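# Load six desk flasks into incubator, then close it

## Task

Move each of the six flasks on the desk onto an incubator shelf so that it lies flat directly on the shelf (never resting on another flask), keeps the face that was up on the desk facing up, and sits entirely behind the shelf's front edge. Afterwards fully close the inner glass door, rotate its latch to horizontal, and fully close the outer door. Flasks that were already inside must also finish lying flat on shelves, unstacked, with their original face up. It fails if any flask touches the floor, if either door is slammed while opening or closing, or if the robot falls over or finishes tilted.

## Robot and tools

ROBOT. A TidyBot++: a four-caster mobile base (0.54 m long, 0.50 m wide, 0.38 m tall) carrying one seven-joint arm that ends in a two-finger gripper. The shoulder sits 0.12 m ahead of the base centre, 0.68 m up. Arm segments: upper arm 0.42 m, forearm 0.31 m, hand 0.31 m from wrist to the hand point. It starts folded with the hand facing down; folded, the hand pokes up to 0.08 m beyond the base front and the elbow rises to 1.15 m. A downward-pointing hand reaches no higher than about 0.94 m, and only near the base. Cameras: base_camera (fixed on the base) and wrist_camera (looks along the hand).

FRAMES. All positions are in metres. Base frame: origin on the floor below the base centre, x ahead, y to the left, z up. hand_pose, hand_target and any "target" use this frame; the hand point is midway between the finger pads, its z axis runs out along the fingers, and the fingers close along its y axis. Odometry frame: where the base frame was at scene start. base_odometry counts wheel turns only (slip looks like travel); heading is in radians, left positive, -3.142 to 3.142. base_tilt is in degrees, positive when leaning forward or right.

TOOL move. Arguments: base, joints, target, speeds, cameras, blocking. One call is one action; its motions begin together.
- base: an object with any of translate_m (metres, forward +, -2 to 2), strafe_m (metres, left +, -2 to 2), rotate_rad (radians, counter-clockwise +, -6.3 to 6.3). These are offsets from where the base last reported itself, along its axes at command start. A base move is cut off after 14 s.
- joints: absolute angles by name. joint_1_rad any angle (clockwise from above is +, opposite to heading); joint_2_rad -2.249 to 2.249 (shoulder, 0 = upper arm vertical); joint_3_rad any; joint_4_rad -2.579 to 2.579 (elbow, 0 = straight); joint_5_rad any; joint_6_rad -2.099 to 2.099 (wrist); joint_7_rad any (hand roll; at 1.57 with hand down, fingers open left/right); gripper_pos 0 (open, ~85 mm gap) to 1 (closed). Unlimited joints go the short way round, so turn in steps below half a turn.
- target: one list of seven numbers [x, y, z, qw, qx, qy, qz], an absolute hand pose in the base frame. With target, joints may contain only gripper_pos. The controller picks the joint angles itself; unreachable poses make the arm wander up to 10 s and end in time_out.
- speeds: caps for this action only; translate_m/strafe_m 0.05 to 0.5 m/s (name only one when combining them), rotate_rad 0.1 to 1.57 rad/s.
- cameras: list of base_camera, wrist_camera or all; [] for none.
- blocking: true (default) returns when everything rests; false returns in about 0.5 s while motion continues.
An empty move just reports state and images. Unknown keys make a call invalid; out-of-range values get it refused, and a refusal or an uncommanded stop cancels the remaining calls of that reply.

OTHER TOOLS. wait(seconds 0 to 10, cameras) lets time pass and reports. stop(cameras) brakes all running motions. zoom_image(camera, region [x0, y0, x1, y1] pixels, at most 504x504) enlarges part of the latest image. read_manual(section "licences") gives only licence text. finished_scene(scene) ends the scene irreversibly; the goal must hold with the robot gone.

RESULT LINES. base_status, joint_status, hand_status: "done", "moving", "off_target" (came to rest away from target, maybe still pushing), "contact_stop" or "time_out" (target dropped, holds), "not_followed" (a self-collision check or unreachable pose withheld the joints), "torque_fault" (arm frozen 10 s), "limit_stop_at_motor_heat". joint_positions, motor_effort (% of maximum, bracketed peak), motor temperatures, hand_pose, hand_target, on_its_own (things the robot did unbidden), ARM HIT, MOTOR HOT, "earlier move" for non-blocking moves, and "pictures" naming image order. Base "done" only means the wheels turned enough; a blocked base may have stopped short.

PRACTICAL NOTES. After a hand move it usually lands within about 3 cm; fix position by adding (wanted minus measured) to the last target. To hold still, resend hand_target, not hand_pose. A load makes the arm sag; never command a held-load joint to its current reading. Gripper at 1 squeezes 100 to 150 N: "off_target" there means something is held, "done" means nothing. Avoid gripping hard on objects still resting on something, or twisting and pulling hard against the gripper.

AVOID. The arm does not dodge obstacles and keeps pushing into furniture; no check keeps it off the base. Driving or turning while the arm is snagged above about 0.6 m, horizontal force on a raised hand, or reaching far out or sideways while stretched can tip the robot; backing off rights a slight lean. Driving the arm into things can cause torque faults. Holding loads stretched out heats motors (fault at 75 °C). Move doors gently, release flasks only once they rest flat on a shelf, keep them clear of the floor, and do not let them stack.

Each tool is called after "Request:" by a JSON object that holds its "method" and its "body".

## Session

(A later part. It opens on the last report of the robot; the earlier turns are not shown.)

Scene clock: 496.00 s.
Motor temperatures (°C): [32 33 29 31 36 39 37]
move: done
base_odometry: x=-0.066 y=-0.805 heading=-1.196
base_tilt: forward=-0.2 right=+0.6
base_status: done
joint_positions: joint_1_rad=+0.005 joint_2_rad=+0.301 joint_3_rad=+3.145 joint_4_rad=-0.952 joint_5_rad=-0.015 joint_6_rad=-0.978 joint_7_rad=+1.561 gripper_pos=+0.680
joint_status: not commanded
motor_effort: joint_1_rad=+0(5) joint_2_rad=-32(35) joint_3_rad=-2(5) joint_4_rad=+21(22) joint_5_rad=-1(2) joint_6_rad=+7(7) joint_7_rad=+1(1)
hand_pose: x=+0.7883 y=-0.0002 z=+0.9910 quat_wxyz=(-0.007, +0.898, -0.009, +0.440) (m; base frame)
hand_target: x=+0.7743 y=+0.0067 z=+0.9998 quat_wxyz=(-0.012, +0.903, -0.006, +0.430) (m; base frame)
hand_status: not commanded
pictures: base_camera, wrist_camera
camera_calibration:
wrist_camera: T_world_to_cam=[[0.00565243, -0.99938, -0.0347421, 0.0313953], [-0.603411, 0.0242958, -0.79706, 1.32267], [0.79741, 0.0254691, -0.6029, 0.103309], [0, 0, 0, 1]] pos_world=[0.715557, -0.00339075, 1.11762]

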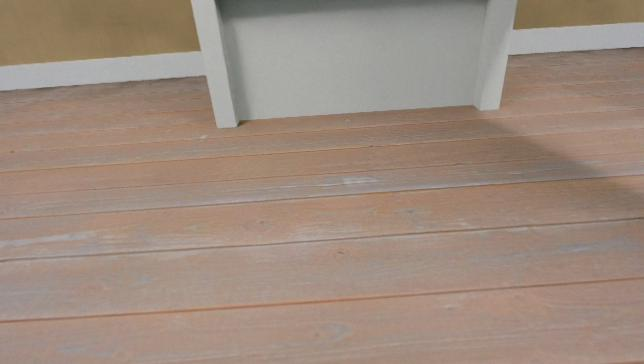

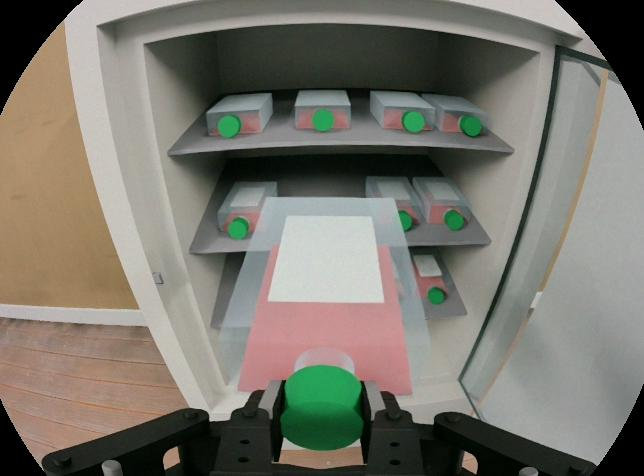

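Request:
{"method": "move", "body": {"base": {"translate_m":0.2,"strafe_m":0.009,"rotate_rad":0.006}, "speeds": {"translate_m":0.2}, "joints": {"joint_2_rad":0.285,"joint_4_rad":-1.485,"joint_6_rad":-0.375}}}

Scene clock: 504.73 s.
Motor temperatures (°C): [32 33 29 31 36 39 37]
move: done
base_odometry: x=+0.015 y=-0.988 heading=-1.192
base_tilt: forward=-0.3 right=+0.5
base_status: done
joint_positions: joint_1_rad=+0.004 joint_2_rad=+0.297 joint_3_rad=+3.144 joint_4_rad=-1.471 joint_5_rad=-0.015 joint_6_rad=-0.443 joint_7_rad=+1.561 gripper_pos=+0.680
joint_status: all done
motor_effort: joint_1_rad=+0(3) joint_2_rad=-31(36) joint_3_rad=-1(3) joint_4_rad=+22(23) joint_5_rad=-1(1) joint_6_rad=+7(9) joint_7_rad=+0(1)
hand_pose: x=+0.8001 y=-0.0003 z=+0.8369 quat_wxyz=(-0.007, +0.893, -0.011, +0.449) (m; base frame)
hand_target: x=+0.8068 y=+0.0036 z=+0.8543 quat_wxyz=(-0.010, +0.878, -0.011, +0.478) (m; base frame)
hand_status: not commanded
pictures: base_camera, wrist_camera
camera_calibration:
wrist_camera: T_world_to_cam=[[0.00146287, -0.999375, -0.0353243, 0.0296511], [-0.586893, 0.0277428, -0.809189, 1.2039], [0.809663, 0.0219153, -0.586486, -0.0224557], [0, 0, 0, 1]] pos_world=[0.724701, -0.00327497, 0.962064]

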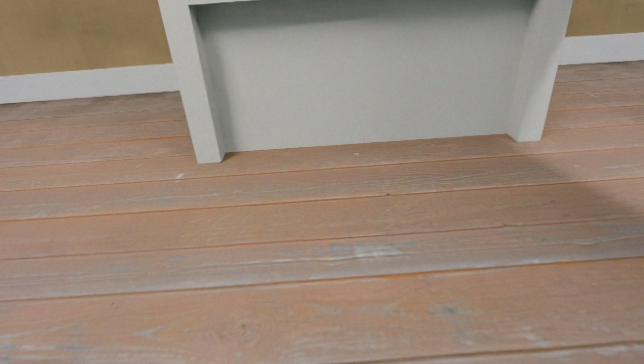

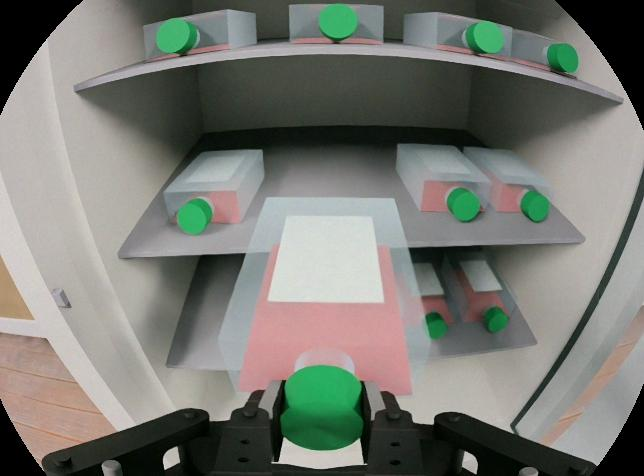

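Request:
{"method": "move", "body": {"base": {"translate_m":0.2,"strafe_m":-0.003}, "speeds": {"translate_m":0.15}}}

Scene clock: 509.43 s.
Motor temperatures (°C): [32 33 29 31 36 39 37]
move: done
base_odometry: x=+0.087 y=-1.175 heading=-1.191
base_tilt: forward=-0.3 right=+0.5
base_status: done
joint_positions: joint_1_rad=+0.004 joint_2_rad=+0.297 joint_3_rad=+3.144 joint_4_rad=-1.473 joint_5_rad=-0.015 joint_6_rad=-0.438 joint_7_rad=+1.561 gripper_pos=+0.680
joint_status: not commanded
motor_effort: joint_1_rad=+0(2) joint_2_rad=-31(35) joint_3_rad=-2(2) joint_4_rad=+22(22) joint_5_rad=-1(1) joint_6_rad=+7(8) joint_7_rad=+0(2)
hand_pose: x=+0.8006 y=-0.0003 z=+0.8371 quat_wxyz=(-0.007, +0.893, -0.011, +0.450) (m; base frame)
hand_target: x=+0.8068 y=+0.0036 z=+0.8543 quat_wxyz=(-0.010, +0.878, -0.011, +0.478) (m; base frame)
hand_status: not commanded
pictures: base_camera, wrist_camera
camera_calibration:
wrist_camera: T_world_to_cam=[[0.00149268, -0.999377, -0.0352627, 0.0295664], [-0.584282, 0.0277459, -0.811077, 1.2038], [0.81155, 0.021814, -0.583876, -0.0264843], [0, 0, 0, 1]] pos_world=[0.724809, -0.00327486, 0.961955]

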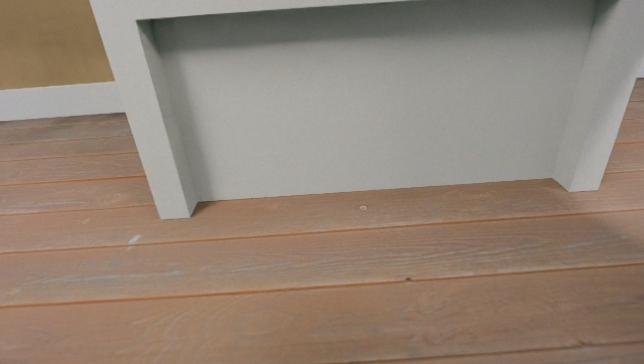

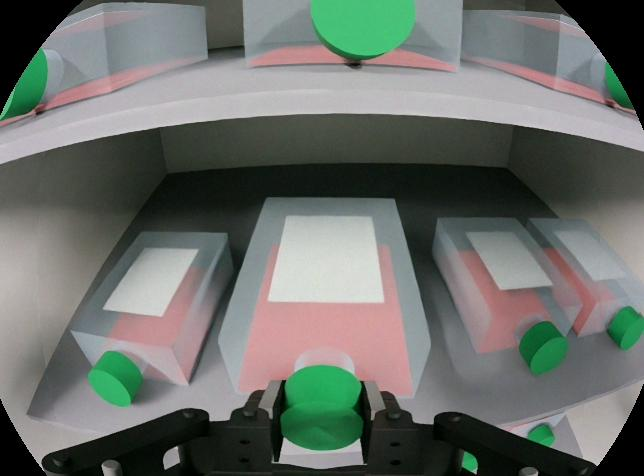

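Request:
{"method": "move", "body": {"base": {"translate_m":0.06}, "speeds": {"translate_m":0.1}, "joints": {"joint_2_rad":0.29,"joint_4_rad":-1.54,"joint_6_rad":-0.31}, "cameras": []}}

Request:
{"method": "move", "body": {"joints": {"joint_2_rad":0.305,"joint_4_rad":-1.595,"joint_6_rad":-0.255}, "cameras": ["wrist_camera"]}}

Scene clock: 513.13 s.
Motor temperatures (°C): [32 33 29 31 36 39 37]
move: done
base_odometry: x=+0.109 y=-1.231 heading=-1.191
base_tilt: forward=-0.3 right=+0.5
base_status: done
joint_positions: joint_1_rad=+0.004 joint_2_rad=+0.299 joint_3_rad=+3.144 joint_4_rad=-1.530 joint_5_rad=-0.015 joint_6_rad=-0.370 joint_7_rad=+1.561 gripper_pos=+0.680
joint_status: all done
motor_effort: joint_1_rad=+0(2) joint_2_rad=-32(35) joint_3_rad=-1(3) joint_4_rad=+21(23) joint_5_rad=+0(1) joint_6_rad=+8(8) joint_7_rad=+0(1)
hand_pose: x=+0.7987 y=-0.0006 z=+0.8204 quat_wxyz=(-0.006, +0.891, -0.012, +0.454) (m; base frame)
hand_target: x=+0.8054 y=+0.0033 z=+0.8367 quat_wxyz=(-0.010, +0.877, -0.012, +0.480) (m; base frame)
hand_status: not commanded
pictures: none
No camera images: "cameras" was empty.

Scene clock: 514.17 s.
Motor temperatures (°C): [32 33 29 31 36 39 37]
move: done
base_odometry: x=+0.109 y=-1.231 heading=-1.191
base_tilt: forward=-0.3 right=+0.6
base_status: not commanded
joint_positions: joint_1_rad=+0.004 joint_2_rad=+0.304 joint_3_rad=+3.144 joint_4_rad=-1.586 joint_5_rad=-0.015 joint_6_rad=-0.317 joint_7_rad=+1.561 gripper_pos=+0.680
joint_status: all done
motor_effort: joint_1_rad=+0(0) joint_2_rad=-32(33) joint_3_rad=-1(2) joint_4_rad=+21(23) joint_5_rad=-1(1) joint_6_rad=+7(8) joint_7_rad=-1(1)
hand_pose: x=+0.7938 y=-0.0008 z=+0.8000 quat_wxyz=(-0.006, +0.893, -0.012, +0.451) (m; base frame)
hand_target: x=+0.8025 y=+0.0029 z=+0.8098 quat_wxyz=(-0.009, +0.881, -0.012, +0.473) (m; base frame)
hand_status: not commanded
pictures: wrist_camera
camera_calibration:
wrist_camera: T_world_to_cam=[[-0.000220697, -0.999395, -0.0347785, 0.0287581], [-0.583725, 0.0283672, -0.811456, 1.16972], [0.811951, 0.020122, -0.583378, -0.0432389], [0, 0, 0, 1]] pos_world=[0.71791, -0.00357093, 0.924953]

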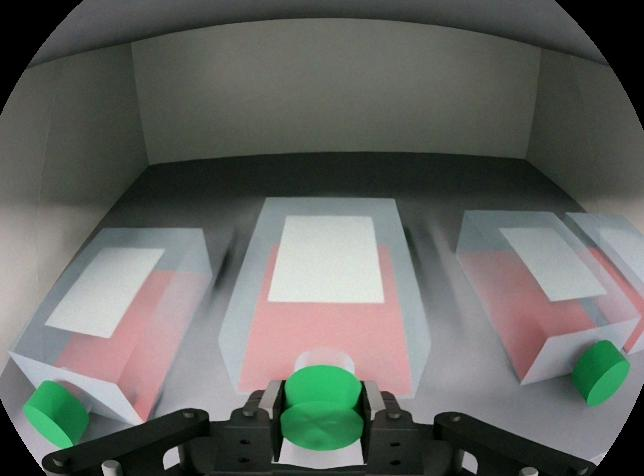

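Request:
{"method": "move", "body": {"joints": {"joint_2_rad":0.318,"joint_4_rad":-1.622,"joint_6_rad":-0.235}, "cameras": []}}

Request:
{"method": "move", "body": {"joints": {"joint_2_rad":0.326,"joint_4_rad":-1.638,"joint_6_rad":-0.225}, "cameras": []}}

Request:
{"method": "move", "body": {"joints": {"joint_2_rad":0.332,"joint_4_rad":-1.65,"joint_6_rad":-0.215}, "cameras": []}}

Request:
{"method": "move", "body": {"joints": {"joint_2_rad":0.338,"joint_4_rad":-1.66,"joint_6_rad":-0.205}, "cameras": ["wrist_camera"]}}

Scene clock: 516.43 s.
Motor temperatures (°C): [32 33 29 31 36 39 37]
move: done
base_odometry: x=+0.109 y=-1.231 heading=-1.191
base_tilt: forward=-0.2 right=+0.5
base_status: not commanded
joint_positions: joint_1_rad=+0.004 joint_2_rad=+0.308 joint_3_rad=+3.144 joint_4_rad=-1.610 joint_5_rad=-0.015 joint_6_rad=-0.295 joint_7_rad=+1.561 gripper_pos=+0.680
joint_status: all done
motor_effort: joint_1_rad=+0(0) joint_2_rad=-28(32) joint_3_rad=-1(2) joint_4_rad=+20(22) joint_5_rad=-1(1) joint_6_rad=+6(8) joint_7_rad=+1(1)
hand_pose: x=+0.7913 y=-0.0009 z=+0.7892 quat_wxyz=(-0.006, +0.894, -0.012, +0.448) (m; base frame)
hand_target: x=+0.7999 y=+0.0028 z=+0.7912 quat_wxyz=(-0.009, +0.885, -0.012, +0.465) (m; base frame)
hand_status: not commanded
pictures: none
No camera images: "cameras" was empty.

Scene clock: 517.00 s.
Motor temperatures (°C): [32 33 29 31 36 39 37]
move: done
base_odometry: x=+0.109 y=-1.231 heading=-1.191
base_tilt: forward=-0.3 right=+0.6
base_status: not commanded
joint_positions: joint_1_rad=+0.004 joint_2_rad=+0.308 joint_3_rad=+3.144 joint_4_rad=-1.617 joint_5_rad=-0.015 joint_6_rad=-0.281 joint_7_rad=+1.561 gripper_pos=+0.680
joint_status: all done
motor_effort: joint_1_rad=+0(1) joint_2_rad=-29(30) joint_3_rad=-1(2) joint_4_rad=+20(20) joint_5_rad=+0(1) joint_6_rad=+6(7) joint_7_rad=+1(1)
hand_pose: x=+0.7921 y=-0.0010 z=+0.7890 quat_wxyz=(-0.006, +0.892, -0.012, +0.451) (m; base frame)
hand_target: x=+0.7978 y=+0.0027 z=+0.7795 quat_wxyz=(-0.009, +0.889, -0.012, +0.458) (m; base frame)
hand_status: not commanded
pictures: none
No camera images: "cameras" was empty.

Scene clock: 517.53 s.
Motor temperatures (°C): [32 33 29 31 36 39 37]
move: done
base_odometry: x=+0.109 y=-1.231 heading=-1.191
base_tilt: forward=-0.2 right=+0.5
base_status: not commanded
joint_positions: joint_1_rad=+0.004 joint_2_rad=+0.309 joint_3_rad=+3.144 joint_4_rad=-1.623 joint_5_rad=-0.015 joint_6_rad=-0.267 joint_7_rad=+1.561 gripper_pos=+0.680
joint_status: all done
motor_effort: joint_1_rad=+0(1) joint_2_rad=-27(29) joint_3_rad=+0(2) joint_4_rad=+19(19) joint_5_rad=+0(1) joint_6_rad=+5(6) joint_7_rad=+1(1)
hand_pose: x=+0.7927 y=-0.0011 z=+0.7886 quat_wxyz=(-0.006, +0.891, -0.012, +0.454) (m; base frame)
hand_target: x=+0.7965 y=+0.0027 z=+0.7715 quat_wxyz=(-0.009, +0.890, -0.013, +0.455) (m; base frame)
hand_status: not commanded
pictures: none
No camera images: "cameras" was empty.

Scene clock: 518.07 s.
Motor temperatures (°C): [32 33 29 31 36 39 37]
move: done
base_odometry: x=+0.109 y=-1.231 heading=-1.191
base_tilt: forward=-0.3 right=+0.6
base_status: not commanded
joint_positions: joint_1_rad=+0.004 joint_2_rad=+0.309 joint_3_rad=+3.144 joint_4_rad=-1.630 joint_5_rad=-0.015 joint_6_rad=-0.254 joint_7_rad=+1.561 gripper_pos=+0.680
joint_status: all done
motor_effort: joint_1_rad=+1(1) joint_2_rad=-26(28) joint_3_rad=+0(1) joint_4_rad=+18(19) joint_5_rad=+0(1) joint_6_rad=+5(6) joint_7_rad=+0(1)
hand_pose: x=+0.7932 y=-0.0011 z=+0.7884 quat_wxyz=(-0.006, +0.889, -0.012, +0.457) (m; base frame)
hand_target: x=+0.7958 y=+0.0026 z=+0.7646 quat_wxyz=(-0.009, +0.892, -0.013, +0.452) (m; base frame)
hand_status: not commanded
pictures: wrist_camera
camera_calibration:
wrist_camera: T_world_to_cam=[[-0.000591887, -0.999407, -0.0344392, 0.0280725], [-0.572323, 0.0285797, -0.81953, 1.15727], [0.820028, 0.0192253, -0.572001, -0.0649867], [0, 0, 0, 1]] pos_world=[0.715641, -0.00376925, 0.912213]

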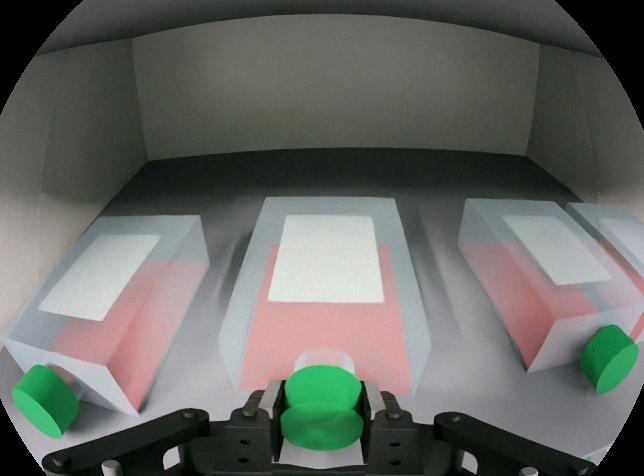

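Resting. Open and back off.

Request:
{"method": "move", "body": {"joints": {"gripper_pos":0.45,"joint_2_rad":0.33,"joint_4_rad":-1.65,"joint_6_rad":-0.215}, "cameras": ["wrist_camera"]}}

Request:
{"method": "move", "body": {"joints": {"joint_2_rad":0.318,"joint_4_rad":-1.635,"joint_6_rad":-0.23}, "cameras": []}}

Request:
{"method": "move", "body": {"base": {"translate_m":-0.1}, "speeds": {"translate_m":0.1}, "cameras": ["wrist_camera"]}}

Scene clock: 520.20 s.
Motor temperatures (°C): [32 33 29 31 36 39 37]
move: done
base_odometry: x=+0.109 y=-1.231 heading=-1.191
base_tilt: forward=-0.2 right=+0.5
base_status: not commanded
joint_positions: joint_1_rad=+0.003 joint_2_rad=+0.311 joint_3_rad=+3.143 joint_4_rad=-1.630 joint_5_rad=-0.015 joint_6_rad=-0.253 joint_7_rad=+1.561 gripper_pos=+0.450
joint_status: all done
motor_effort: joint_1_rad=+0(3) joint_2_rad=-29(31) joint_3_rad=-1(2) joint_4_rad=+18(20) joint_5_rad=-1(1) joint_6_rad=+5(7) joint_7_rad=-1(1)
hand_pose: x=+0.7936 y=-0.0007 z=+0.7868 quat_wxyz=(-0.006, +0.890, -0.012, +0.456) (m; base frame)
hand_target: x=+0.7964 y=+0.0027 z=+0.7729 quat_wxyz=(-0.009, +0.890, -0.013, +0.456) (m; base frame)
hand_status: not commanded
pictures: wrist_camera
camera_calibration:
wrist_camera: T_world_to_cam=[[0.0000196757, -0.999404, -0.0345259, 0.0280603], [-0.573633, 0.0282694, -0.818625, 1.15649], [0.819113, 0.0198213, -0.57329, -0.0645072], [0, 0, 0, 1]] pos_world=[0.716238, -0.00337096, 0.910717]

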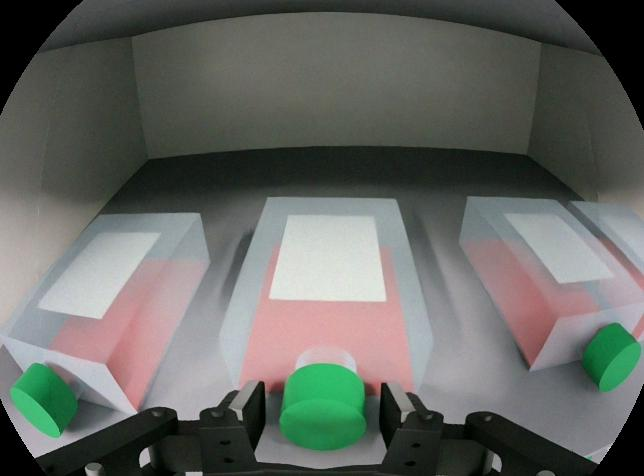

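Scene clock: 520.73 s.
Motor temperatures (°C): [32 33 29 31 36 39 37]
move: done
base_odometry: x=+0.109 y=-1.231 heading=-1.191
base_tilt: forward=-0.3 right=+0.6
base_status: not commanded
joint_positions: joint_1_rad=+0.003 joint_2_rad=+0.311 joint_3_rad=+3.143 joint_4_rad=-1.630 joint_5_rad=-0.015 joint_6_rad=-0.253 joint_7_rad=+1.561 gripper_pos=+0.450
joint_status: all done
motor_effort: joint_1_rad=+0(0) joint_2_rad=-28(30) joint_3_rad=-1(2) joint_4_rad=+18(19) joint_5_rad=-1(1) joint_6_rad=+5(6) joint_7_rad=+0(1)
hand_pose: x=+0.7937 y=-0.0007 z=+0.7870 quat_wxyz=(-0.006, +0.890, -0.012, +0.456) (m; base frame)
hand_target: x=+0.7970 y=+0.0028 z=+0.7853 quat_wxyz=(-0.009, +0.887, -0.012, +0.461) (m; base frame)
hand_status: not commanded
pictures: none
No camera images: "cameras" was empty.

Scene clock: 522.30 s.
Motor temperatures (°C): [32 33 29 31 36 39 37]
move: done
base_odometry: x=+0.072 y=-1.138 heading=-1.191
base_tilt: forward=-0.3 right=+0.6
base_status: done
joint_positions: joint_1_rad=+0.003 joint_2_rad=+0.313 joint_3_rad=+3.143 joint_4_rad=-1.631 joint_5_rad=-0.015 joint_6_rad=-0.253 joint_7_rad=+1.561 gripper_pos=+0.450
joint_status: not commanded
motor_effort: joint_1_rad=+0(1) joint_2_rad=-30(31) joint_3_rad=-1(2) joint_4_rad=+20(21) joint_5_rad=-1(1) joint_6_rad=+6(7) joint_7_rad=+0(1)
hand_pose: x=+0.7937 y=-0.0007 z=+0.7854 quat_wxyz=(-0.006, +0.890, -0.012, +0.455) (m; base frame)
hand_target: x=+0.7970 y=+0.0028 z=+0.7853 quat_wxyz=(-0.009, +0.887, -0.012, +0.461) (m; base frame)
hand_status: not commanded
pictures: wrist_camera
camera_calibration:
wrist_camera: T_world_to_cam=[[-0.0000519415, -0.999404, -0.0345268, 0.0280712], [-0.575335, 0.0282699, -0.817429, 1.15581], [0.817918, 0.019822, -0.574994, -0.0630281], [0, 0, 0, 1]] pos_world=[0.716533, -0.00337096, 0.909523]

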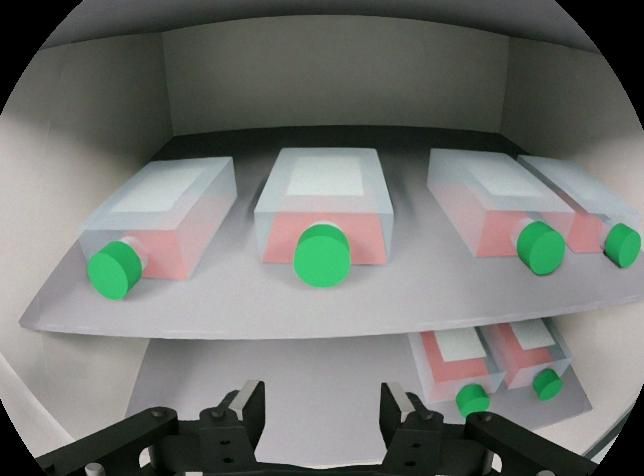

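Request:
{"method": "move", "body": {"base": {"translate_m":-0.38}, "cameras": []}}

Request:
{"method": "move", "body": {"base": {"translate_m":-1.33,"strafe_m":0.598,"rotate_rad":1.602}, "speeds": {"translate_m":0.5,"rotate_rad":0.7}, "joints": {"joint_2_rad":0.30,"joint_4_rad":-0.93,"joint_6_rad":-1.02,"gripper_pos":1.0}}}

Scene clock: 535.50 s.
Motor temperatures (°C): [32 33 29 31 36 39 37]
move: done
base_odometry: x=-0.069 y=-0.785 heading=-1.191
base_tilt: forward=-0.3 right=+0.6
base_status: done
joint_positions: joint_1_rad=+0.003 joint_2_rad=+0.317 joint_3_rad=+3.143 joint_4_rad=-1.631 joint_5_rad=-0.015 joint_6_rad=-0.253 joint_7_rad=+1.561 gripper_pos=+0.450
joint_status: not commanded
motor_effort: joint_1_rad=+0(3) joint_2_rad=-30(34) joint_3_rad=-1(3) joint_4_rad=+20(21) joint_5_rad=-1(1) joint_6_rad=+6(7) joint_7_rad=+0(1)
hand_pose: x=+0.7941 y=-0.0004 z=+0.7823 quat_wxyz=(-0.006, +0.891, -0.012, +0.453) (m; base frame)
hand_target: x=+0.7970 y=+0.0028 z=+0.7853 quat_wxyz=(-0.009, +0.887, -0.012, +0.461) (m; base frame)
hand_status: not commanded
pictures: none
No camera images: "cameras" was empty.

Scene clock: 539.87 s.
Motor temperatures (°C): [32 33 29 31 36 39 37]
move: done
base_odometry: x=-0.007 y=+0.672 heading=+0.411
base_tilt: forward=-0.3 right=+0.5
base_status: done
joint_positions: joint_1_rad=-0.002 joint_2_rad=+0.317 joint_3_rad=+3.141 joint_4_rad=-0.956 joint_5_rad=-0.015 joint_6_rad=-0.948 joint_7_rad=+1.561 gripper_pos=+0.999
joint_status: all done
motor_effort: joint_1_rad=+0(5) joint_2_rad=-30(35) joint_3_rad=-1(5) joint_4_rad=+20(21) joint_5_rad=+0(2) joint_6_rad=+7(7) joint_7_rad=-1(2)
hand_pose: x=+0.7986 y=+0.0071 z=+0.9853 quat_wxyz=(-0.010, +0.896, -0.004, +0.444) (m; base frame)
hand_target: x=+0.7818 y=+0.0067 z=+0.9933 quat_wxyz=(-0.012, +0.902, -0.006, +0.431) (m; base frame)
hand_status: not commanded
pictures: base_camera, wrist_camera
camera_calibration:
wrist_camera: T_world_to_cam=[[0.0170694, -0.99921, -0.035899, 0.0303999], [-0.595858, 0.0186661, -0.802873, 1.32384], [0.802908, 0.0350952, -0.595068, 0.0793639], [0, 0, 0, 1]] pos_world=[0.724581, 0.00287955, 1.11119]

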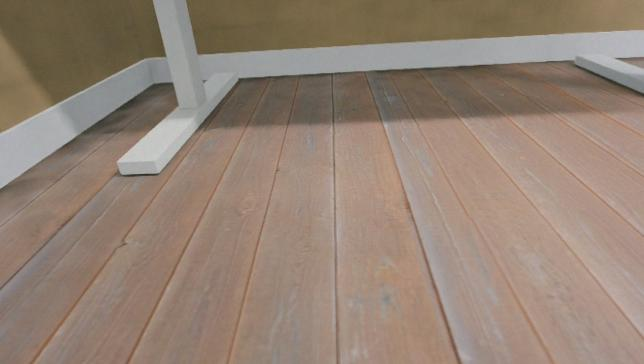

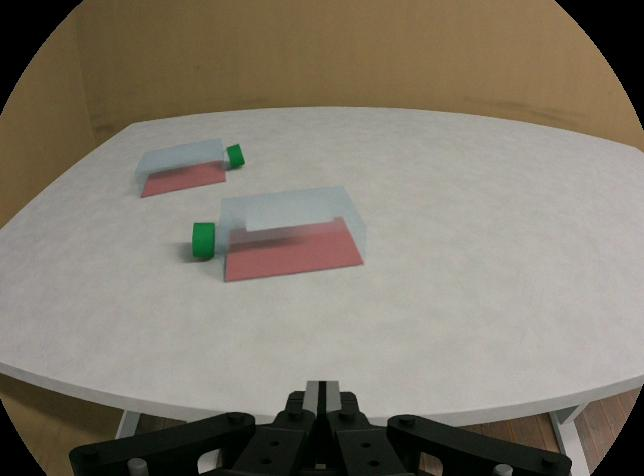

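Request:
{"method": "move", "body": {"base": {"translate_m":0.1,"strafe_m":-0.015}, "speeds": {"translate_m":0.25}, "cameras": []}}

Request:
{"method": "move", "body": {"joints": {"joint_2_rad":0.285,"joint_4_rad":-1.16,"joint_6_rad":-0.71}, "cameras": ["wrist_camera"]}}

Scene clock: 547.50 s.
Motor temperatures (°C): [32 33 29 31 36 39 37]
move: done
base_odometry: x=+0.091 y=+0.699 heading=+0.411
base_tilt: forward=-0.3 right=+0.6
base_status: done
joint_positions: joint_1_rad=-0.002 joint_2_rad=+0.316 joint_3_rad=+3.141 joint_4_rad=-0.955 joint_5_rad=-0.015 joint_6_rad=-0.950 joint_7_rad=+1.561 gripper_pos=+0.999
joint_status: not commanded
motor_effort: joint_1_rad=+0(1) joint_2_rad=-32(34) joint_3_rad=+0(2) joint_4_rad=+20(21) joint_5_rad=-1(1) joint_6_rad=+7(7) joint_7_rad=+1(1)
hand_pose: x=+0.7977 y=+0.0071 z=+0.9865 quat_wxyz=(-0.010, +0.896, -0.004, +0.444) (m; base frame)
hand_target: x=+0.7818 y=+0.0067 z=+0.9933 quat_wxyz=(-0.012, +0.902, -0.006, +0.431) (m; base frame)
hand_status: not commanded
pictures: none
No camera images: "cameras" was empty.

Scene clock: 548.77 s.
Motor temperatures (°C): [32 33 29 31 36 39 37]
move: done
base_odometry: x=+0.091 y=+0.699 heading=+0.411
base_tilt: forward=-0.3 right=+0.5
base_status: not commanded
joint_positions: joint_1_rad=-0.002 joint_2_rad=+0.308 joint_3_rad=+3.141 joint_4_rad=-1.140 joint_5_rad=-0.015 joint_6_rad=-0.771 joint_7_rad=+1.561 gripper_pos=+0.999
joint_status: all done
motor_effort: joint_1_rad=+0(0) joint_2_rad=-31(34) joint_3_rad=-2(2) joint_4_rad=+21(22) joint_5_rad=-1(1) joint_6_rad=+7(7) joint_7_rad=+0(1)
hand_pose: x=+0.8065 y=+0.0066 z=+0.9334 quat_wxyz=(-0.010, +0.895, -0.006, +0.445) (m; base frame)
hand_target: x=+0.8088 y=+0.0054 z=+0.9534 quat_wxyz=(-0.012, +0.881, -0.008, +0.473) (m; base frame)
hand_status: not commanded
pictures: wrist_camera
camera_calibration:
wrist_camera: T_world_to_cam=[[0.0145931, -0.999227, -0.0364985, 0.0305604], [-0.594256, 0.0206891, -0.804009, 1.28665], [0.804143, 0.0334225, -0.593495, 0.0397558], [0, 0, 0, 1]] pos_world=[0.732185, 0.00258838, 1.05919]

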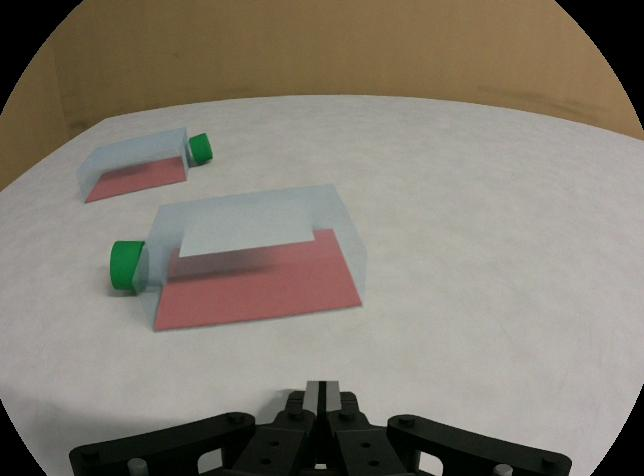

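Request:
{"method": "move", "body": {"base": {"translate_m":0.1}, "speeds": {"translate_m":0.08}, "cameras": ["wrist_camera"]}}

Scene clock: 551.77 s.
Motor temperatures (°C): [32 33 29 31 36 39 37]
move: done
base_odometry: x=+0.183 y=+0.739 heading=+0.411
base_tilt: forward=-0.3 right=+0.5
base_status: done
joint_positions: joint_1_rad=-0.002 joint_2_rad=+0.301 joint_3_rad=+3.141 joint_4_rad=-1.142 joint_5_rad=-0.015 joint_6_rad=-0.769 joint_7_rad=+1.561 gripper_pos=+0.999
joint_status: not commanded
motor_effort: joint_1_rad=+0(3) joint_2_rad=-30(34) joint_3_rad=-2(2) joint_4_rad=+21(21) joint_5_rad=-1(1) joint_6_rad=+6(7) joint_7_rad=+0(2)
hand_pose: x=+0.8051 y=+0.0066 z=+0.9376 quat_wxyz=(-0.010, +0.894, -0.006, +0.448) (m; base frame)
hand_target: x=+0.8088 y=+0.0054 z=+0.9534 quat_wxyz=(-0.012, +0.881, -0.008, +0.473) (m; base frame)
hand_status: not commanded
pictures: wrist_camera
camera_calibration:
wrist_camera: T_world_to_cam=[[0.014786, -0.99923, -0.0363297, 0.0304079], [-0.588234, 0.0206882, -0.808426, 1.28855], [0.808555, 0.0333238, -0.587476, 0.0341568], [0, 0, 0, 1]] pos_world=[0.729901, 0.00258847, 1.06287]

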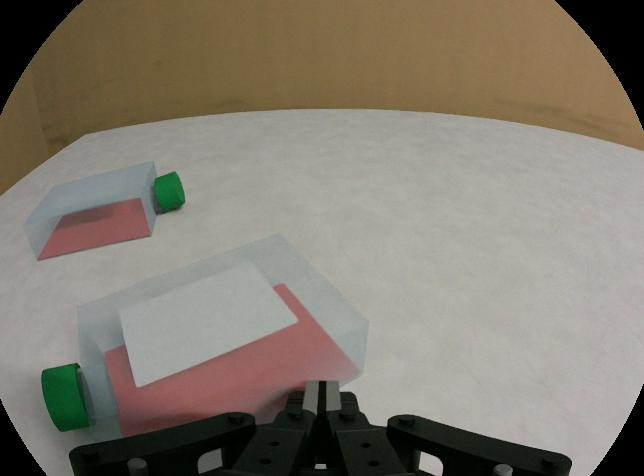

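Request:
{"method": "move", "body": {"base": {"translate_m":0.035,"strafe_m":0.012}, "speeds": {"translate_m":0.07}, "cameras": ["wrist_camera"]}}

Scene clock: 553.67 s.
Motor temperatures (°C): [32 33 29 31 36 39 37]
move: done
base_odometry: x=+0.210 y=+0.764 heading=+0.411
base_tilt: forward=-0.3 right=+0.5
base_status: done
joint_positions: joint_1_rad=-0.002 joint_2_rad=+0.299 joint_3_rad=+3.141 joint_4_rad=-1.142 joint_5_rad=-0.015 joint_6_rad=-0.768 joint_7_rad=+1.561 gripper_pos=+0.999
joint_status: not commanded
motor_effort: joint_1_rad=+0(2) joint_2_rad=-32(34) joint_3_rad=-1(3) joint_4_rad=+21(22) joint_5_rad=+0(1) joint_6_rad=+7(7) joint_7_rad=+0(1)
hand_pose: x=+0.8045 y=+0.0065 z=+0.9393 quat_wxyz=(-0.010, +0.893, -0.006, +0.450) (m; base frame)
hand_target: x=+0.8088 y=+0.0054 z=+0.9534 quat_wxyz=(-0.012, +0.881, -0.008, +0.473) (m; base frame)
hand_status: not commanded
pictures: wrist_camera
camera_calibration:
wrist_camera: T_world_to_cam=[[0.0147534, -0.999232, -0.0363102, 0.0303803], [-0.585852, 0.0207894, -0.810151, 1.28927], [0.810284, 0.033225, -0.585095, 0.0320469], [0, 0, 0, 1]] pos_world=[0.728908, 0.00248893, 1.06436]

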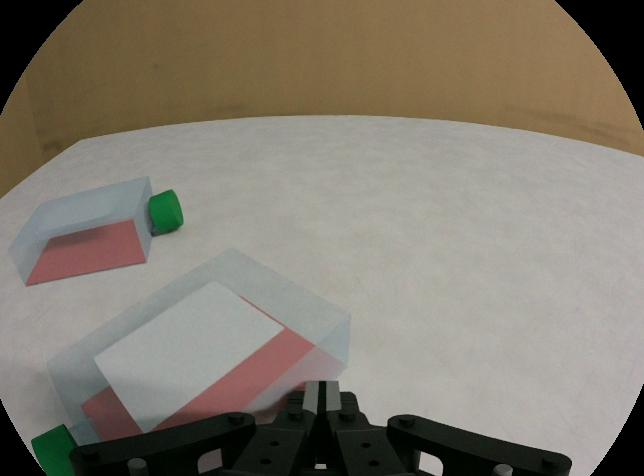

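Request:
{"method": "move", "body": {"base": {"translate_m":0.03,"strafe_m":0.022}, "speeds": {"translate_m":0.07}, "cameras": ["wrist_camera"]}}

Scene clock: 556.20 s.
Motor temperatures (°C): [32 33 29 31 36 39 37]
move: done
base_odometry: x=+0.229 y=+0.796 heading=+0.411
base_tilt: forward=-0.3 right=+0.6
base_status: done
joint_positions: joint_1_rad=-0.002 joint_2_rad=+0.297 joint_3_rad=+3.141 joint_4_rad=-1.142 joint_5_rad=-0.015 joint_6_rad=-0.768 joint_7_rad=+1.561 gripper_pos=+0.999
joint_status: not commanded
motor_effort: joint_1_rad=+0(3) joint_2_rad=-31(33) joint_3_rad=-1(3) joint_4_rad=+21(21) joint_5_rad=+0(1) joint_6_rad=+6(7) joint_7_rad=+1(1)
hand_pose: x=+0.8043 y=+0.0063 z=+0.9400 quat_wxyz=(-0.010, +0.893, -0.006, +0.450) (m; base frame)
hand_target: x=+0.8088 y=+0.0054 z=+0.9534 quat_wxyz=(-0.012, +0.881, -0.008, +0.473) (m; base frame)
hand_status: not commanded
pictures: wrist_camera
camera_calibration:
wrist_camera: T_world_to_cam=[[0.0145194, -0.999234, -0.0363387, 0.0304096], [-0.584815, 0.0209918, -0.810895, 1.28956], [0.811036, 0.0330251, -0.584063, 0.0310764], [0, 0, 0, 1]] pos_world=[0.728511, 0.00228985, 1.06496]

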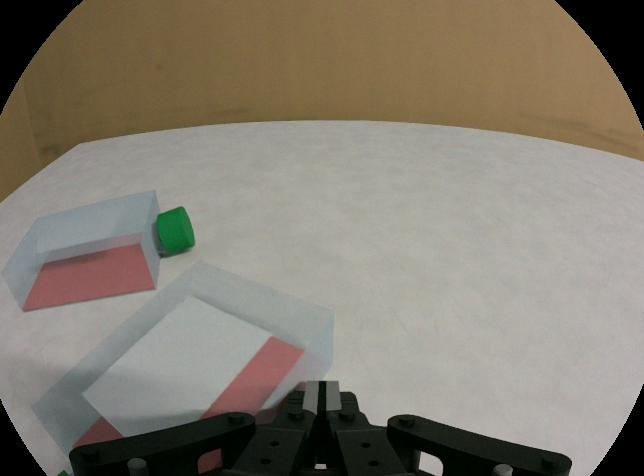

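Request:
{"method": "move", "body": {"joints": {"joint_2_rad":0.30,"joint_4_rad":-0.93,"joint_6_rad":-1.02}, "cameras": []}}

Request:
{"method": "move", "body": {"base": {"translate_m":-0.07,"strafe_m":0.15}, "speeds": {"translate_m":0.2}, "cameras": ["wrist_camera"]}}

Scene clock: 566.33 s.
Motor temperatures (°C): [32 33 29 31 36 39 37]
move: done
base_odometry: x=+0.229 y=+0.796 heading=+0.411
base_tilt: forward=-0.3 right=+0.6
base_status: not commanded
joint_positions: joint_1_rad=-0.002 joint_2_rad=+0.297 joint_3_rad=+3.141 joint_4_rad=-0.954 joint_5_rad=-0.015 joint_6_rad=-0.946 joint_7_rad=+1.561 gripper_pos=+0.999
joint_status: all done
motor_effort: joint_1_rad=+0(1) joint_2_rad=-29(33) joint_3_rad=-1(2) joint_4_rad=+20(22) joint_5_rad=-1(1) joint_6_rad=+7(7) joint_7_rad=+0(1)
hand_pose: x=+0.7929 y=+0.0068 z=+1.0003 quat_wxyz=(-0.010, +0.891, -0.005, +0.455) (m; base frame)
hand_target: x=+0.7818 y=+0.0067 z=+0.9934 quat_wxyz=(-0.012, +0.902, -0.006, +0.431) (m; base frame)
hand_status: not commanded
pictures: none
No camera images: "cameras" was empty.

Scene clock: 567.87 s.
Motor temperatures (°C): [32 33 29 31 36 39 37]
move: done
base_odometry: x=+0.105 y=+0.905 heading=+0.411
base_tilt: forward=-0.3 right=+0.6
base_status: done
joint_positions: joint_1_rad=-0.002 joint_2_rad=+0.298 joint_3_rad=+3.141 joint_4_rad=-0.954 joint_5_rad=-0.015 joint_6_rad=-0.949 joint_7_rad=+1.561 gripper_pos=+0.999
joint_status: not commanded
motor_effort: joint_1_rad=+0(3) joint_2_rad=-30(32) joint_3_rad=-1(4) joint_4_rad=+20(21) joint_5_rad=-1(2) joint_6_rad=+6(7) joint_7_rad=+1(1)
hand_pose: x=+0.7926 y=+0.0070 z=+0.9994 quat_wxyz=(-0.010, +0.891, -0.004, +0.453) (m; base frame)
hand_target: x=+0.7818 y=+0.0067 z=+0.9934 quat_wxyz=(-0.012, +0.902, -0.006, +0.431) (m; base frame)
hand_status: not commanded
pictures: wrist_camera
camera_calibration:
wrist_camera: T_world_to_cam=[[0.0176736, -0.999211, -0.0355614, 0.0301881], [-0.579013, 0.0187678, -0.815102, 1.33058], [0.815127, 0.0349963, -0.578225, 0.0660751], [0, 0, 0, 1]] pos_world=[0.716027, 0.00288001, 1.12383]

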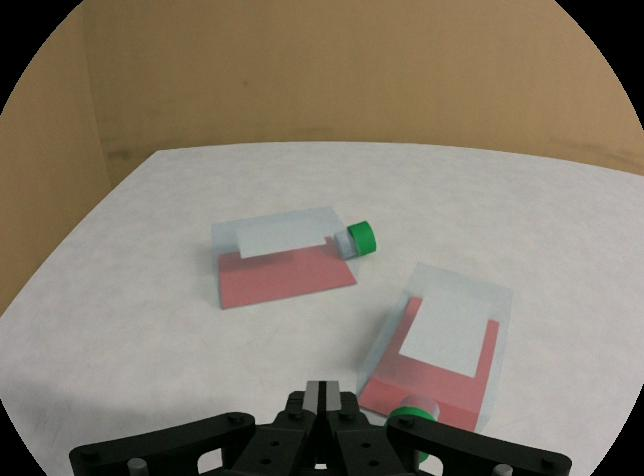

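Request:
{"method": "move", "body": {"base": {"translate_m":-0.012}, "joints": {"joint_2_rad":0.285,"joint_4_rad":-1.16,"joint_6_rad":-0.71}, "cameras": ["wrist_camera"]}}

Scene clock: 572.13 s.
Motor temperatures (°C): [32 33 29 31 36 39 37]
move: done
base_odometry: x=+0.094 y=+0.901 heading=+0.411
base_tilt: forward=-0.3 right=+0.6
base_status: done
joint_positions: joint_1_rad=-0.002 joint_2_rad=+0.292 joint_3_rad=+3.141 joint_4_rad=-1.144 joint_5_rad=-0.015 joint_6_rad=-0.773 joint_7_rad=+1.561 gripper_pos=+0.999
joint_status: all done
motor_effort: joint_1_rad=+0(1) joint_2_rad=-31(32) joint_3_rad=-1(3) joint_4_rad=+21(22) joint_5_rad=-1(1) joint_6_rad=+6(8) joint_7_rad=+0(1)
hand_pose: x=+0.8016 y=+0.0066 z=+0.9412 quat_wxyz=(-0.010, +0.893, -0.006, +0.449) (m; base frame)
hand_target: x=+0.8088 y=+0.0054 z=+0.9534 quat_wxyz=(-0.012, +0.881, -0.008, +0.473) (m; base frame)
hand_status: not commanded
pictures: wrist_camera
camera_calibration:
wrist_camera: T_world_to_cam=[[0.0148615, -0.999231, -0.0362962, 0.0303953], [-0.586503, 0.020688, -0.809683, 1.2892], [0.809811, 0.033321, -0.585744, 0.036384], [0, 0, 0, 1]] pos_world=[0.726206, 0.00248848, 1.06626]

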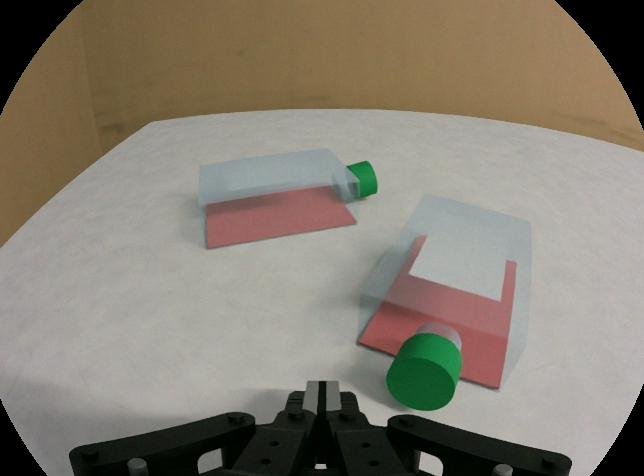

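Request:
{"method": "move", "body": {"base": {"translate_m":0.008,"strafe_m":-0.06}, "speeds": {"strafe_m":0.06}, "cameras": ["wrist_camera"]}}

Scene clock: 574.63 s.
Motor temperatures (°C): [32 33 29 31 36 39 37]
move: done
base_odometry: x=+0.125 y=+0.849 heading=+0.410
base_tilt: forward=-0.3 right=+0.5
base_status: done
joint_positions: joint_1_rad=-0.001 joint_2_rad=+0.292 joint_3_rad=+3.141 joint_4_rad=-1.144 joint_5_rad=-0.015 joint_6_rad=-0.771 joint_7_rad=+1.561 gripper_pos=+0.999
joint_status: not commanded
motor_effort: joint_1_rad=+0(4) joint_2_rad=-31(31) joint_3_rad=-1(2) joint_4_rad=+21(21) joint_5_rad=-1(2) joint_6_rad=+6(7) joint_7_rad=-1(1)
hand_pose: x=+0.8020 y=+0.0061 z=+0.9417 quat_wxyz=(-0.010, +0.893, -0.006, +0.450) (m; base frame)
hand_target: x=+0.8088 y=+0.0054 z=+0.9534 quat_wxyz=(-0.012, +0.881, -0.008, +0.473) (m; base frame)
hand_status: not commanded
pictures: wrist_camera
camera_calibration:
wrist_camera: T_world_to_cam=[[0.0141547, -0.999239, -0.0363331, 0.0305635], [-0.584926, 0.0211959, -0.810809, 1.28965], [0.810963, 0.0327289, -0.584181, 0.0340413], [0, 0, 0, 1]] pos_world=[0.72631, 0.00209087, 1.06666]

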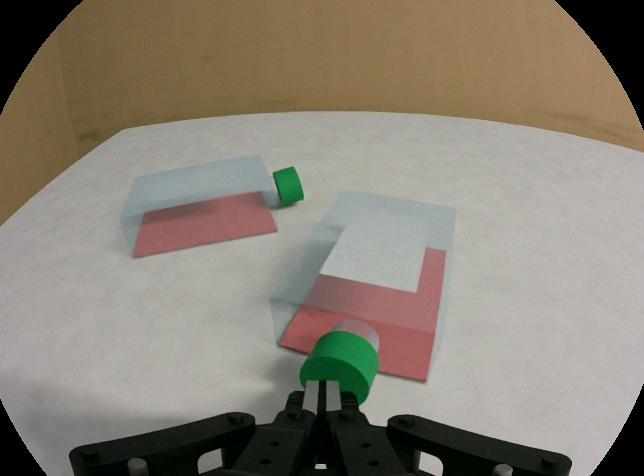

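Request:
{"method": "move", "body": {"base": {"translate_m":-0.004,"strafe_m":0.05}, "speeds": {"strafe_m":0.15}, "cameras": ["wrist_camera"]}}

Scene clock: 583.43 s.
Motor temperatures (°C): [32 33 29 31 36 39 37]
move: done
base_odometry: x=+0.102 y=+0.893 heading=+0.410
base_tilt: forward=-0.2 right=+0.6
base_status: done
joint_positions: joint_1_rad=-0.004 joint_2_rad=+0.292 joint_3_rad=+3.139 joint_4_rad=-1.144 joint_5_rad=-0.015 joint_6_rad=-0.771 joint_7_rad=+1.561 gripper_pos=+0.999
joint_status: not commanded
motor_effort: joint_1_rad=+0(3) joint_2_rad=-30(32) joint_3_rad=-1(3) joint_4_rad=+21(21) joint_5_rad=-1(1) joint_6_rad=+6(7) joint_7_rad=+0(1)
hand_pose: x=+0.8020 y=+0.0085 z=+0.9418 quat_wxyz=(-0.011, +0.893, -0.004, +0.450) (m; base frame)
hand_target: x=+0.8088 y=+0.0054 z=+0.9534 quat_wxyz=(-0.012, +0.881, -0.008, +0.473) (m; base frame)
hand_status: not commanded
pictures: wrist_camera
camera_calibration:
wrist_camera: T_world_to_cam=[[0.0179575, -0.999166, -0.0366662, 0.0302446], [-0.584703, 0.0192532, -0.811019, 1.28967], [0.811048, 0.0360027, -0.58387, 0.0335629], [0, 0, 0, 1]] pos_world=[0.726312, 0.00418068, 1.06665]

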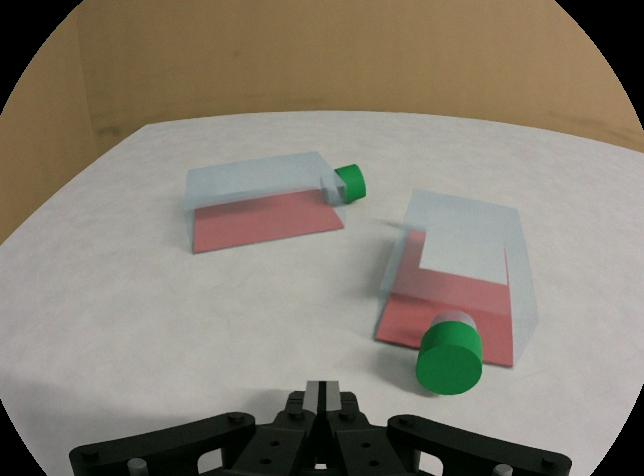

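Request:
{"method": "move", "body": {"base": {"translate_m":0.022}, "speeds": {"translate_m":0.15}, "cameras": []}}

Request:
{"method": "move", "body": {"base": {"translate_m":0.004,"strafe_m":-0.072}, "speeds": {"strafe_m":0.07}, "cameras": ["wrist_camera"]}}

Scene clock: 585.47 s.
Motor temperatures (°C): [32 33 29 31 36 39 37]
move: done
base_odometry: x=+0.122 y=+0.902 heading=+0.410
base_tilt: forward=-0.3 right=+0.6
base_status: done
joint_positions: joint_1_rad=-0.004 joint_2_rad=+0.295 joint_3_rad=+3.139 joint_4_rad=-1.145 joint_5_rad=-0.015 joint_6_rad=-0.767 joint_7_rad=+1.561 gripper_pos=+0.999
joint_status: not commanded
motor_effort: joint_1_rad=+0(2) joint_2_rad=-30(34) joint_3_rad=+0(3) joint_4_rad=+21(22) joint_5_rad=-1(1) joint_6_rad=+6(7) joint_7_rad=+0(1)
hand_pose: x=+0.8033 y=+0.0085 z=+0.9403 quat_wxyz=(-0.011, +0.893, -0.004, +0.450) (m; base frame)
hand_target: x=+0.8088 y=+0.0054 z=+0.9534 quat_wxyz=(-0.012, +0.881, -0.008, +0.473) (m; base frame)
hand_status: not commanded
pictures: none
No camera images: "cameras" was empty.

Scene clock: 587.03 s.
Motor temperatures (°C): [32 33 29 31 36 39 37]
move: done
base_odometry: x=+0.154 y=+0.837 heading=+0.410
base_tilt: forward=-0.3 right=+0.6
base_status: done
joint_positions: joint_1_rad=-0.002 joint_2_rad=+0.295 joint_3_rad=+3.140 joint_4_rad=-1.145 joint_5_rad=-0.015 joint_6_rad=-0.767 joint_7_rad=+1.561 gripper_pos=+0.999
joint_status: not commanded
motor_effort: joint_1_rad=+0(3) joint_2_rad=-31(32) joint_3_rad=-1(2) joint_4_rad=+21(21) joint_5_rad=-1(1) joint_6_rad=+7(7) joint_7_rad=+1(1)
hand_pose: x=+0.8033 y=+0.0069 z=+0.9403 quat_wxyz=(-0.010, +0.893, -0.006, +0.450) (m; base frame)
hand_target: x=+0.8088 y=+0.0054 z=+0.9534 quat_wxyz=(-0.012, +0.881, -0.008, +0.473) (m; base frame)
hand_status: not commanded
pictures: wrist_camera
camera_calibration:
wrist_camera: T_world_to_cam=[[0.0154307, -0.99921, -0.0366109, 0.0304581], [-0.58476, 0.0206825, -0.810943, 1.28928], [0.81106, 0.033922, -0.583979, 0.0318592], [0, 0, 0, 1]] pos_world=[0.727611, 0.00268784, 1.06525]

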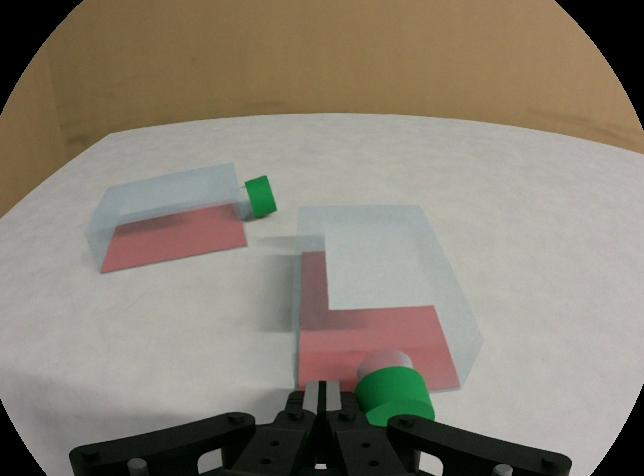

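Request:
{"method": "move", "body": {"joints": {"joint_2_rad":0.30,"joint_4_rad":-0.93,"joint_6_rad":-1.02}, "cameras": []}}

Request:
{"method": "move", "body": {"base": {"translate_m":-0.13,"strafe_m":-0.003,"rotate_rad":-0.03}, "speeds": {"translate_m":0.2}, "cameras": []}}

Request:
{"method": "move", "body": {"joints": {"joint_2_rad":0.28,"joint_4_rad":-1.17,"joint_6_rad":-0.70,"gripper_pos":0.3}, "cameras": ["wrist_camera"]}}

Scene clock: 593.07 s.
Motor temperatures (°C): [32 33 29 31 36 39 37]
move: done
base_odometry: x=+0.154 y=+0.837 heading=+0.410
base_tilt: forward=-0.2 right=+0.5
base_status: not commanded
joint_positions: joint_1_rad=-0.002 joint_2_rad=+0.295 joint_3_rad=+3.140 joint_4_rad=-0.954 joint_5_rad=-0.015 joint_6_rad=-0.946 joint_7_rad=+1.561 gripper_pos=+0.999
joint_status: all done
motor_effort: joint_1_rad=+0(0) joint_2_rad=-30(33) joint_3_rad=-1(2) joint_4_rad=+20(22) joint_5_rad=-1(1) joint_6_rad=+6(8) joint_7_rad=+0(1)
hand_pose: x=+0.7921 y=+0.0074 z=+1.0019 quat_wxyz=(-0.011, +0.890, -0.004, +0.456) (m; base frame)
hand_target: x=+0.7818 y=+0.0067 z=+0.9933 quat_wxyz=(-0.012, +0.902, -0.006, +0.431) (m; base frame)
hand_status: not commanded
pictures: none
No camera images: "cameras" was empty.

Scene clock: 594.47 s.
Motor temperatures (°C): [32 33 29 31 36 39 37]
move: done
base_odometry: x=+0.037 y=+0.782 heading=+0.380
base_tilt: forward=-0.3 right=+0.6
base_status: done
joint_positions: joint_1_rad=+0.002 joint_2_rad=+0.300 joint_3_rad=+3.143 joint_4_rad=-0.953 joint_5_rad=-0.015 joint_6_rad=-0.950 joint_7_rad=+1.561 gripper_pos=+0.999
joint_status: not commanded
motor_effort: joint_1_rad=+0(3) joint_2_rad=-29(33) joint_3_rad=-1(3) joint_4_rad=+20(21) joint_5_rad=-1(2) joint_6_rad=+7(7) joint_7_rad=+1(1)
hand_pose: x=+0.7930 y=+0.0032 z=+0.9978 quat_wxyz=(-0.009, +0.892, -0.007, +0.452) (m; base frame)
hand_target: x=+0.7818 y=+0.0067 z=+0.9933 quat_wxyz=(-0.012, +0.902, -0.006, +0.431) (m; base frame)
hand_status: not commanded
pictures: none
No camera images: "cameras" was empty.

Scene clock: 595.77 s.
Motor temperatures (°C): [32 33 29 31 36 39 37]
move: done
base_odometry: x=+0.037 y=+0.782 heading=+0.380
base_tilt: forward=-0.3 right=+0.6
base_status: not commanded
joint_positions: joint_1_rad=+0.002 joint_2_rad=+0.300 joint_3_rad=+3.143 joint_4_rad=-1.154 joint_5_rad=-0.015 joint_6_rad=-0.763 joint_7_rad=+1.561 gripper_pos=+0.300
joint_status: all done
motor_effort: joint_1_rad=+0(0) joint_2_rad=-31(32) joint_3_rad=-1(2) joint_4_rad=+21(22) joint_5_rad=-1(1) joint_6_rad=+6(8) joint_7_rad=+0(1)
hand_pose: x=+0.8041 y=+0.0026 z=+0.9332 quat_wxyz=(-0.008, +0.895, -0.008, +0.446) (m; base frame)
hand_target: x=+0.8079 y=+0.0054 z=+0.9537 quat_wxyz=(-0.012, +0.880, -0.008, +0.476) (m; base frame)
hand_status: not commanded
pictures: wrist_camera
camera_calibration:
wrist_camera: T_world_to_cam=[[0.00849513, -0.999321, -0.0358442, 0.0307633], [-0.592025, 0.0238617, -0.805566, 1.2849], [0.805875, 0.028064, -0.59142, 0.0383949], [0, 0, 0, 1]] pos_world=[0.729489, -0.000994956, 1.05888]

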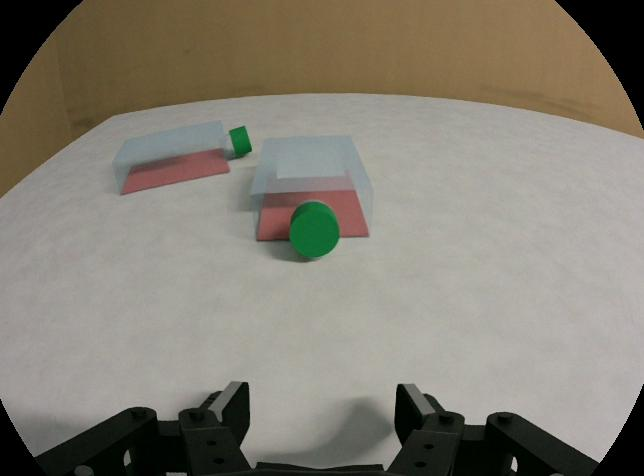

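Request:
{"method": "move", "body": {"base": {"translate_m":0.03,"strafe_m":-0.042,"rotate_rad":0.05}, "speeds": {"strafe_m":0.15,"rotate_rad":0.2}, "cameras": ["wrist_camera"]}}

Scene clock: 598.87 s.
Motor temperatures (°C): [32 33 29 31 36 39 37]
move: done
base_odometry: x=+0.080 y=+0.754 heading=+0.430
base_tilt: forward=-0.3 right=+0.6
base_status: done
joint_positions: joint_1_rad=+0.004 joint_2_rad=+0.298 joint_3_rad=+3.144 joint_4_rad=-1.154 joint_5_rad=-0.015 joint_6_rad=-0.759 joint_7_rad=+1.561 gripper_pos=+0.300
joint_status: not commanded
motor_effort: joint_1_rad=+0(3) joint_2_rad=-31(32) joint_3_rad=-1(4) joint_4_rad=+21(21) joint_5_rad=-1(1) joint_6_rad=+7(7) joint_7_rad=+0(1)
hand_pose: x=+0.8043 y=+0.0004 z=+0.9353 quat_wxyz=(-0.008, +0.894, -0.010, +0.448) (m; base frame)
hand_target: x=+0.8079 y=+0.0054 z=+0.9537 quat_wxyz=(-0.012, +0.880, -0.008, +0.476) (m; base frame)
hand_status: not commanded
pictures: wrist_camera
camera_calibration:
wrist_camera: T_world_to_cam=[[0.00533713, -0.999355, -0.0355142, 0.0308868], [-0.587699, 0.0255993, -0.808674, 1.28608], [0.809062, 0.0251877, -0.587183, 0.0329546], [0, 0, 0, 1]] pos_world=[0.729, -0.00288588, 1.06047]

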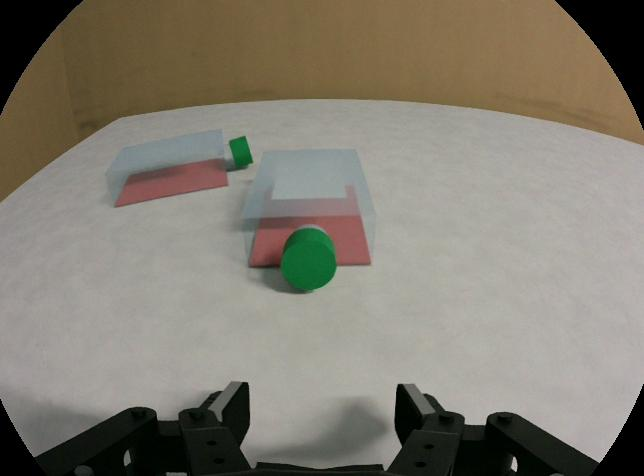

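Request:
{"method": "move", "body": {"base": {"translate_m":0.075,"strafe_m":-0.010,"rotate_rad":0.02}, "speeds": {"translate_m":0.12,"rotate_rad":0.2}, "joints": {"joint_2_rad":0.288,"joint_4_rad":-1.175,"joint_6_rad":-0.695}, "cameras": ["wrist_camera"]}}

Scene clock: 602.53 s.
Motor temperatures (°C): [32 33 29 31 36 39 37]
move: done
base_odometry: x=+0.152 y=+0.776 heading=+0.450
base_tilt: forward=-0.3 right=+0.6
base_status: done
joint_positions: joint_1_rad=-0.001 joint_2_rad=+0.298 joint_3_rad=+3.141 joint_4_rad=-1.158 joint_5_rad=-0.015 joint_6_rad=-0.754 joint_7_rad=+1.561 gripper_pos=+0.300
joint_status: all done
motor_effort: joint_1_rad=+0(3) joint_2_rad=-31(34) joint_3_rad=-2(3) joint_4_rad=+21(21) joint_5_rad=-1(1) joint_6_rad=+6(8) joint_7_rad=+1(1)
hand_pose: x=+0.8047 y=+0.0059 z=+0.9346 quat_wxyz=(-0.010, +0.893, -0.006, +0.449) (m; base frame)
hand_target: x=+0.8102 y=+0.0053 z=+0.9466 quat_wxyz=(-0.012, +0.881, -0.008, +0.472) (m; base frame)
hand_status: not commanded
pictures: wrist_camera
camera_calibration:
wrist_camera: T_world_to_cam=[[0.013804, -0.999242, -0.0364102, 0.0304068], [-0.5865, 0.0214003, -0.809667, 1.28561], [0.809832, 0.0325312, -0.58576, 0.0301111], [0, 0, 0, 1]] pos_world=[0.729206, 0.00189179, 1.05966]

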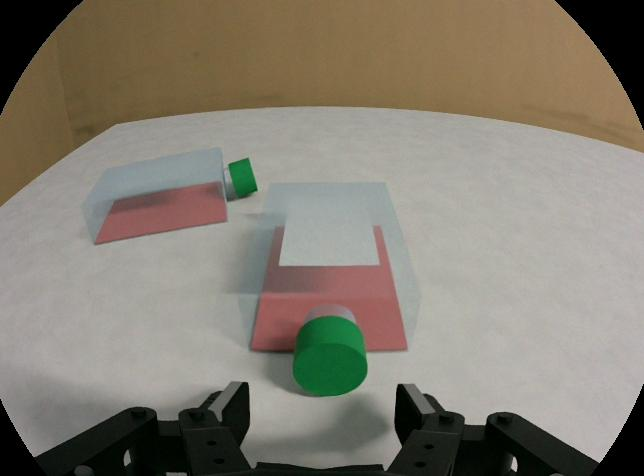

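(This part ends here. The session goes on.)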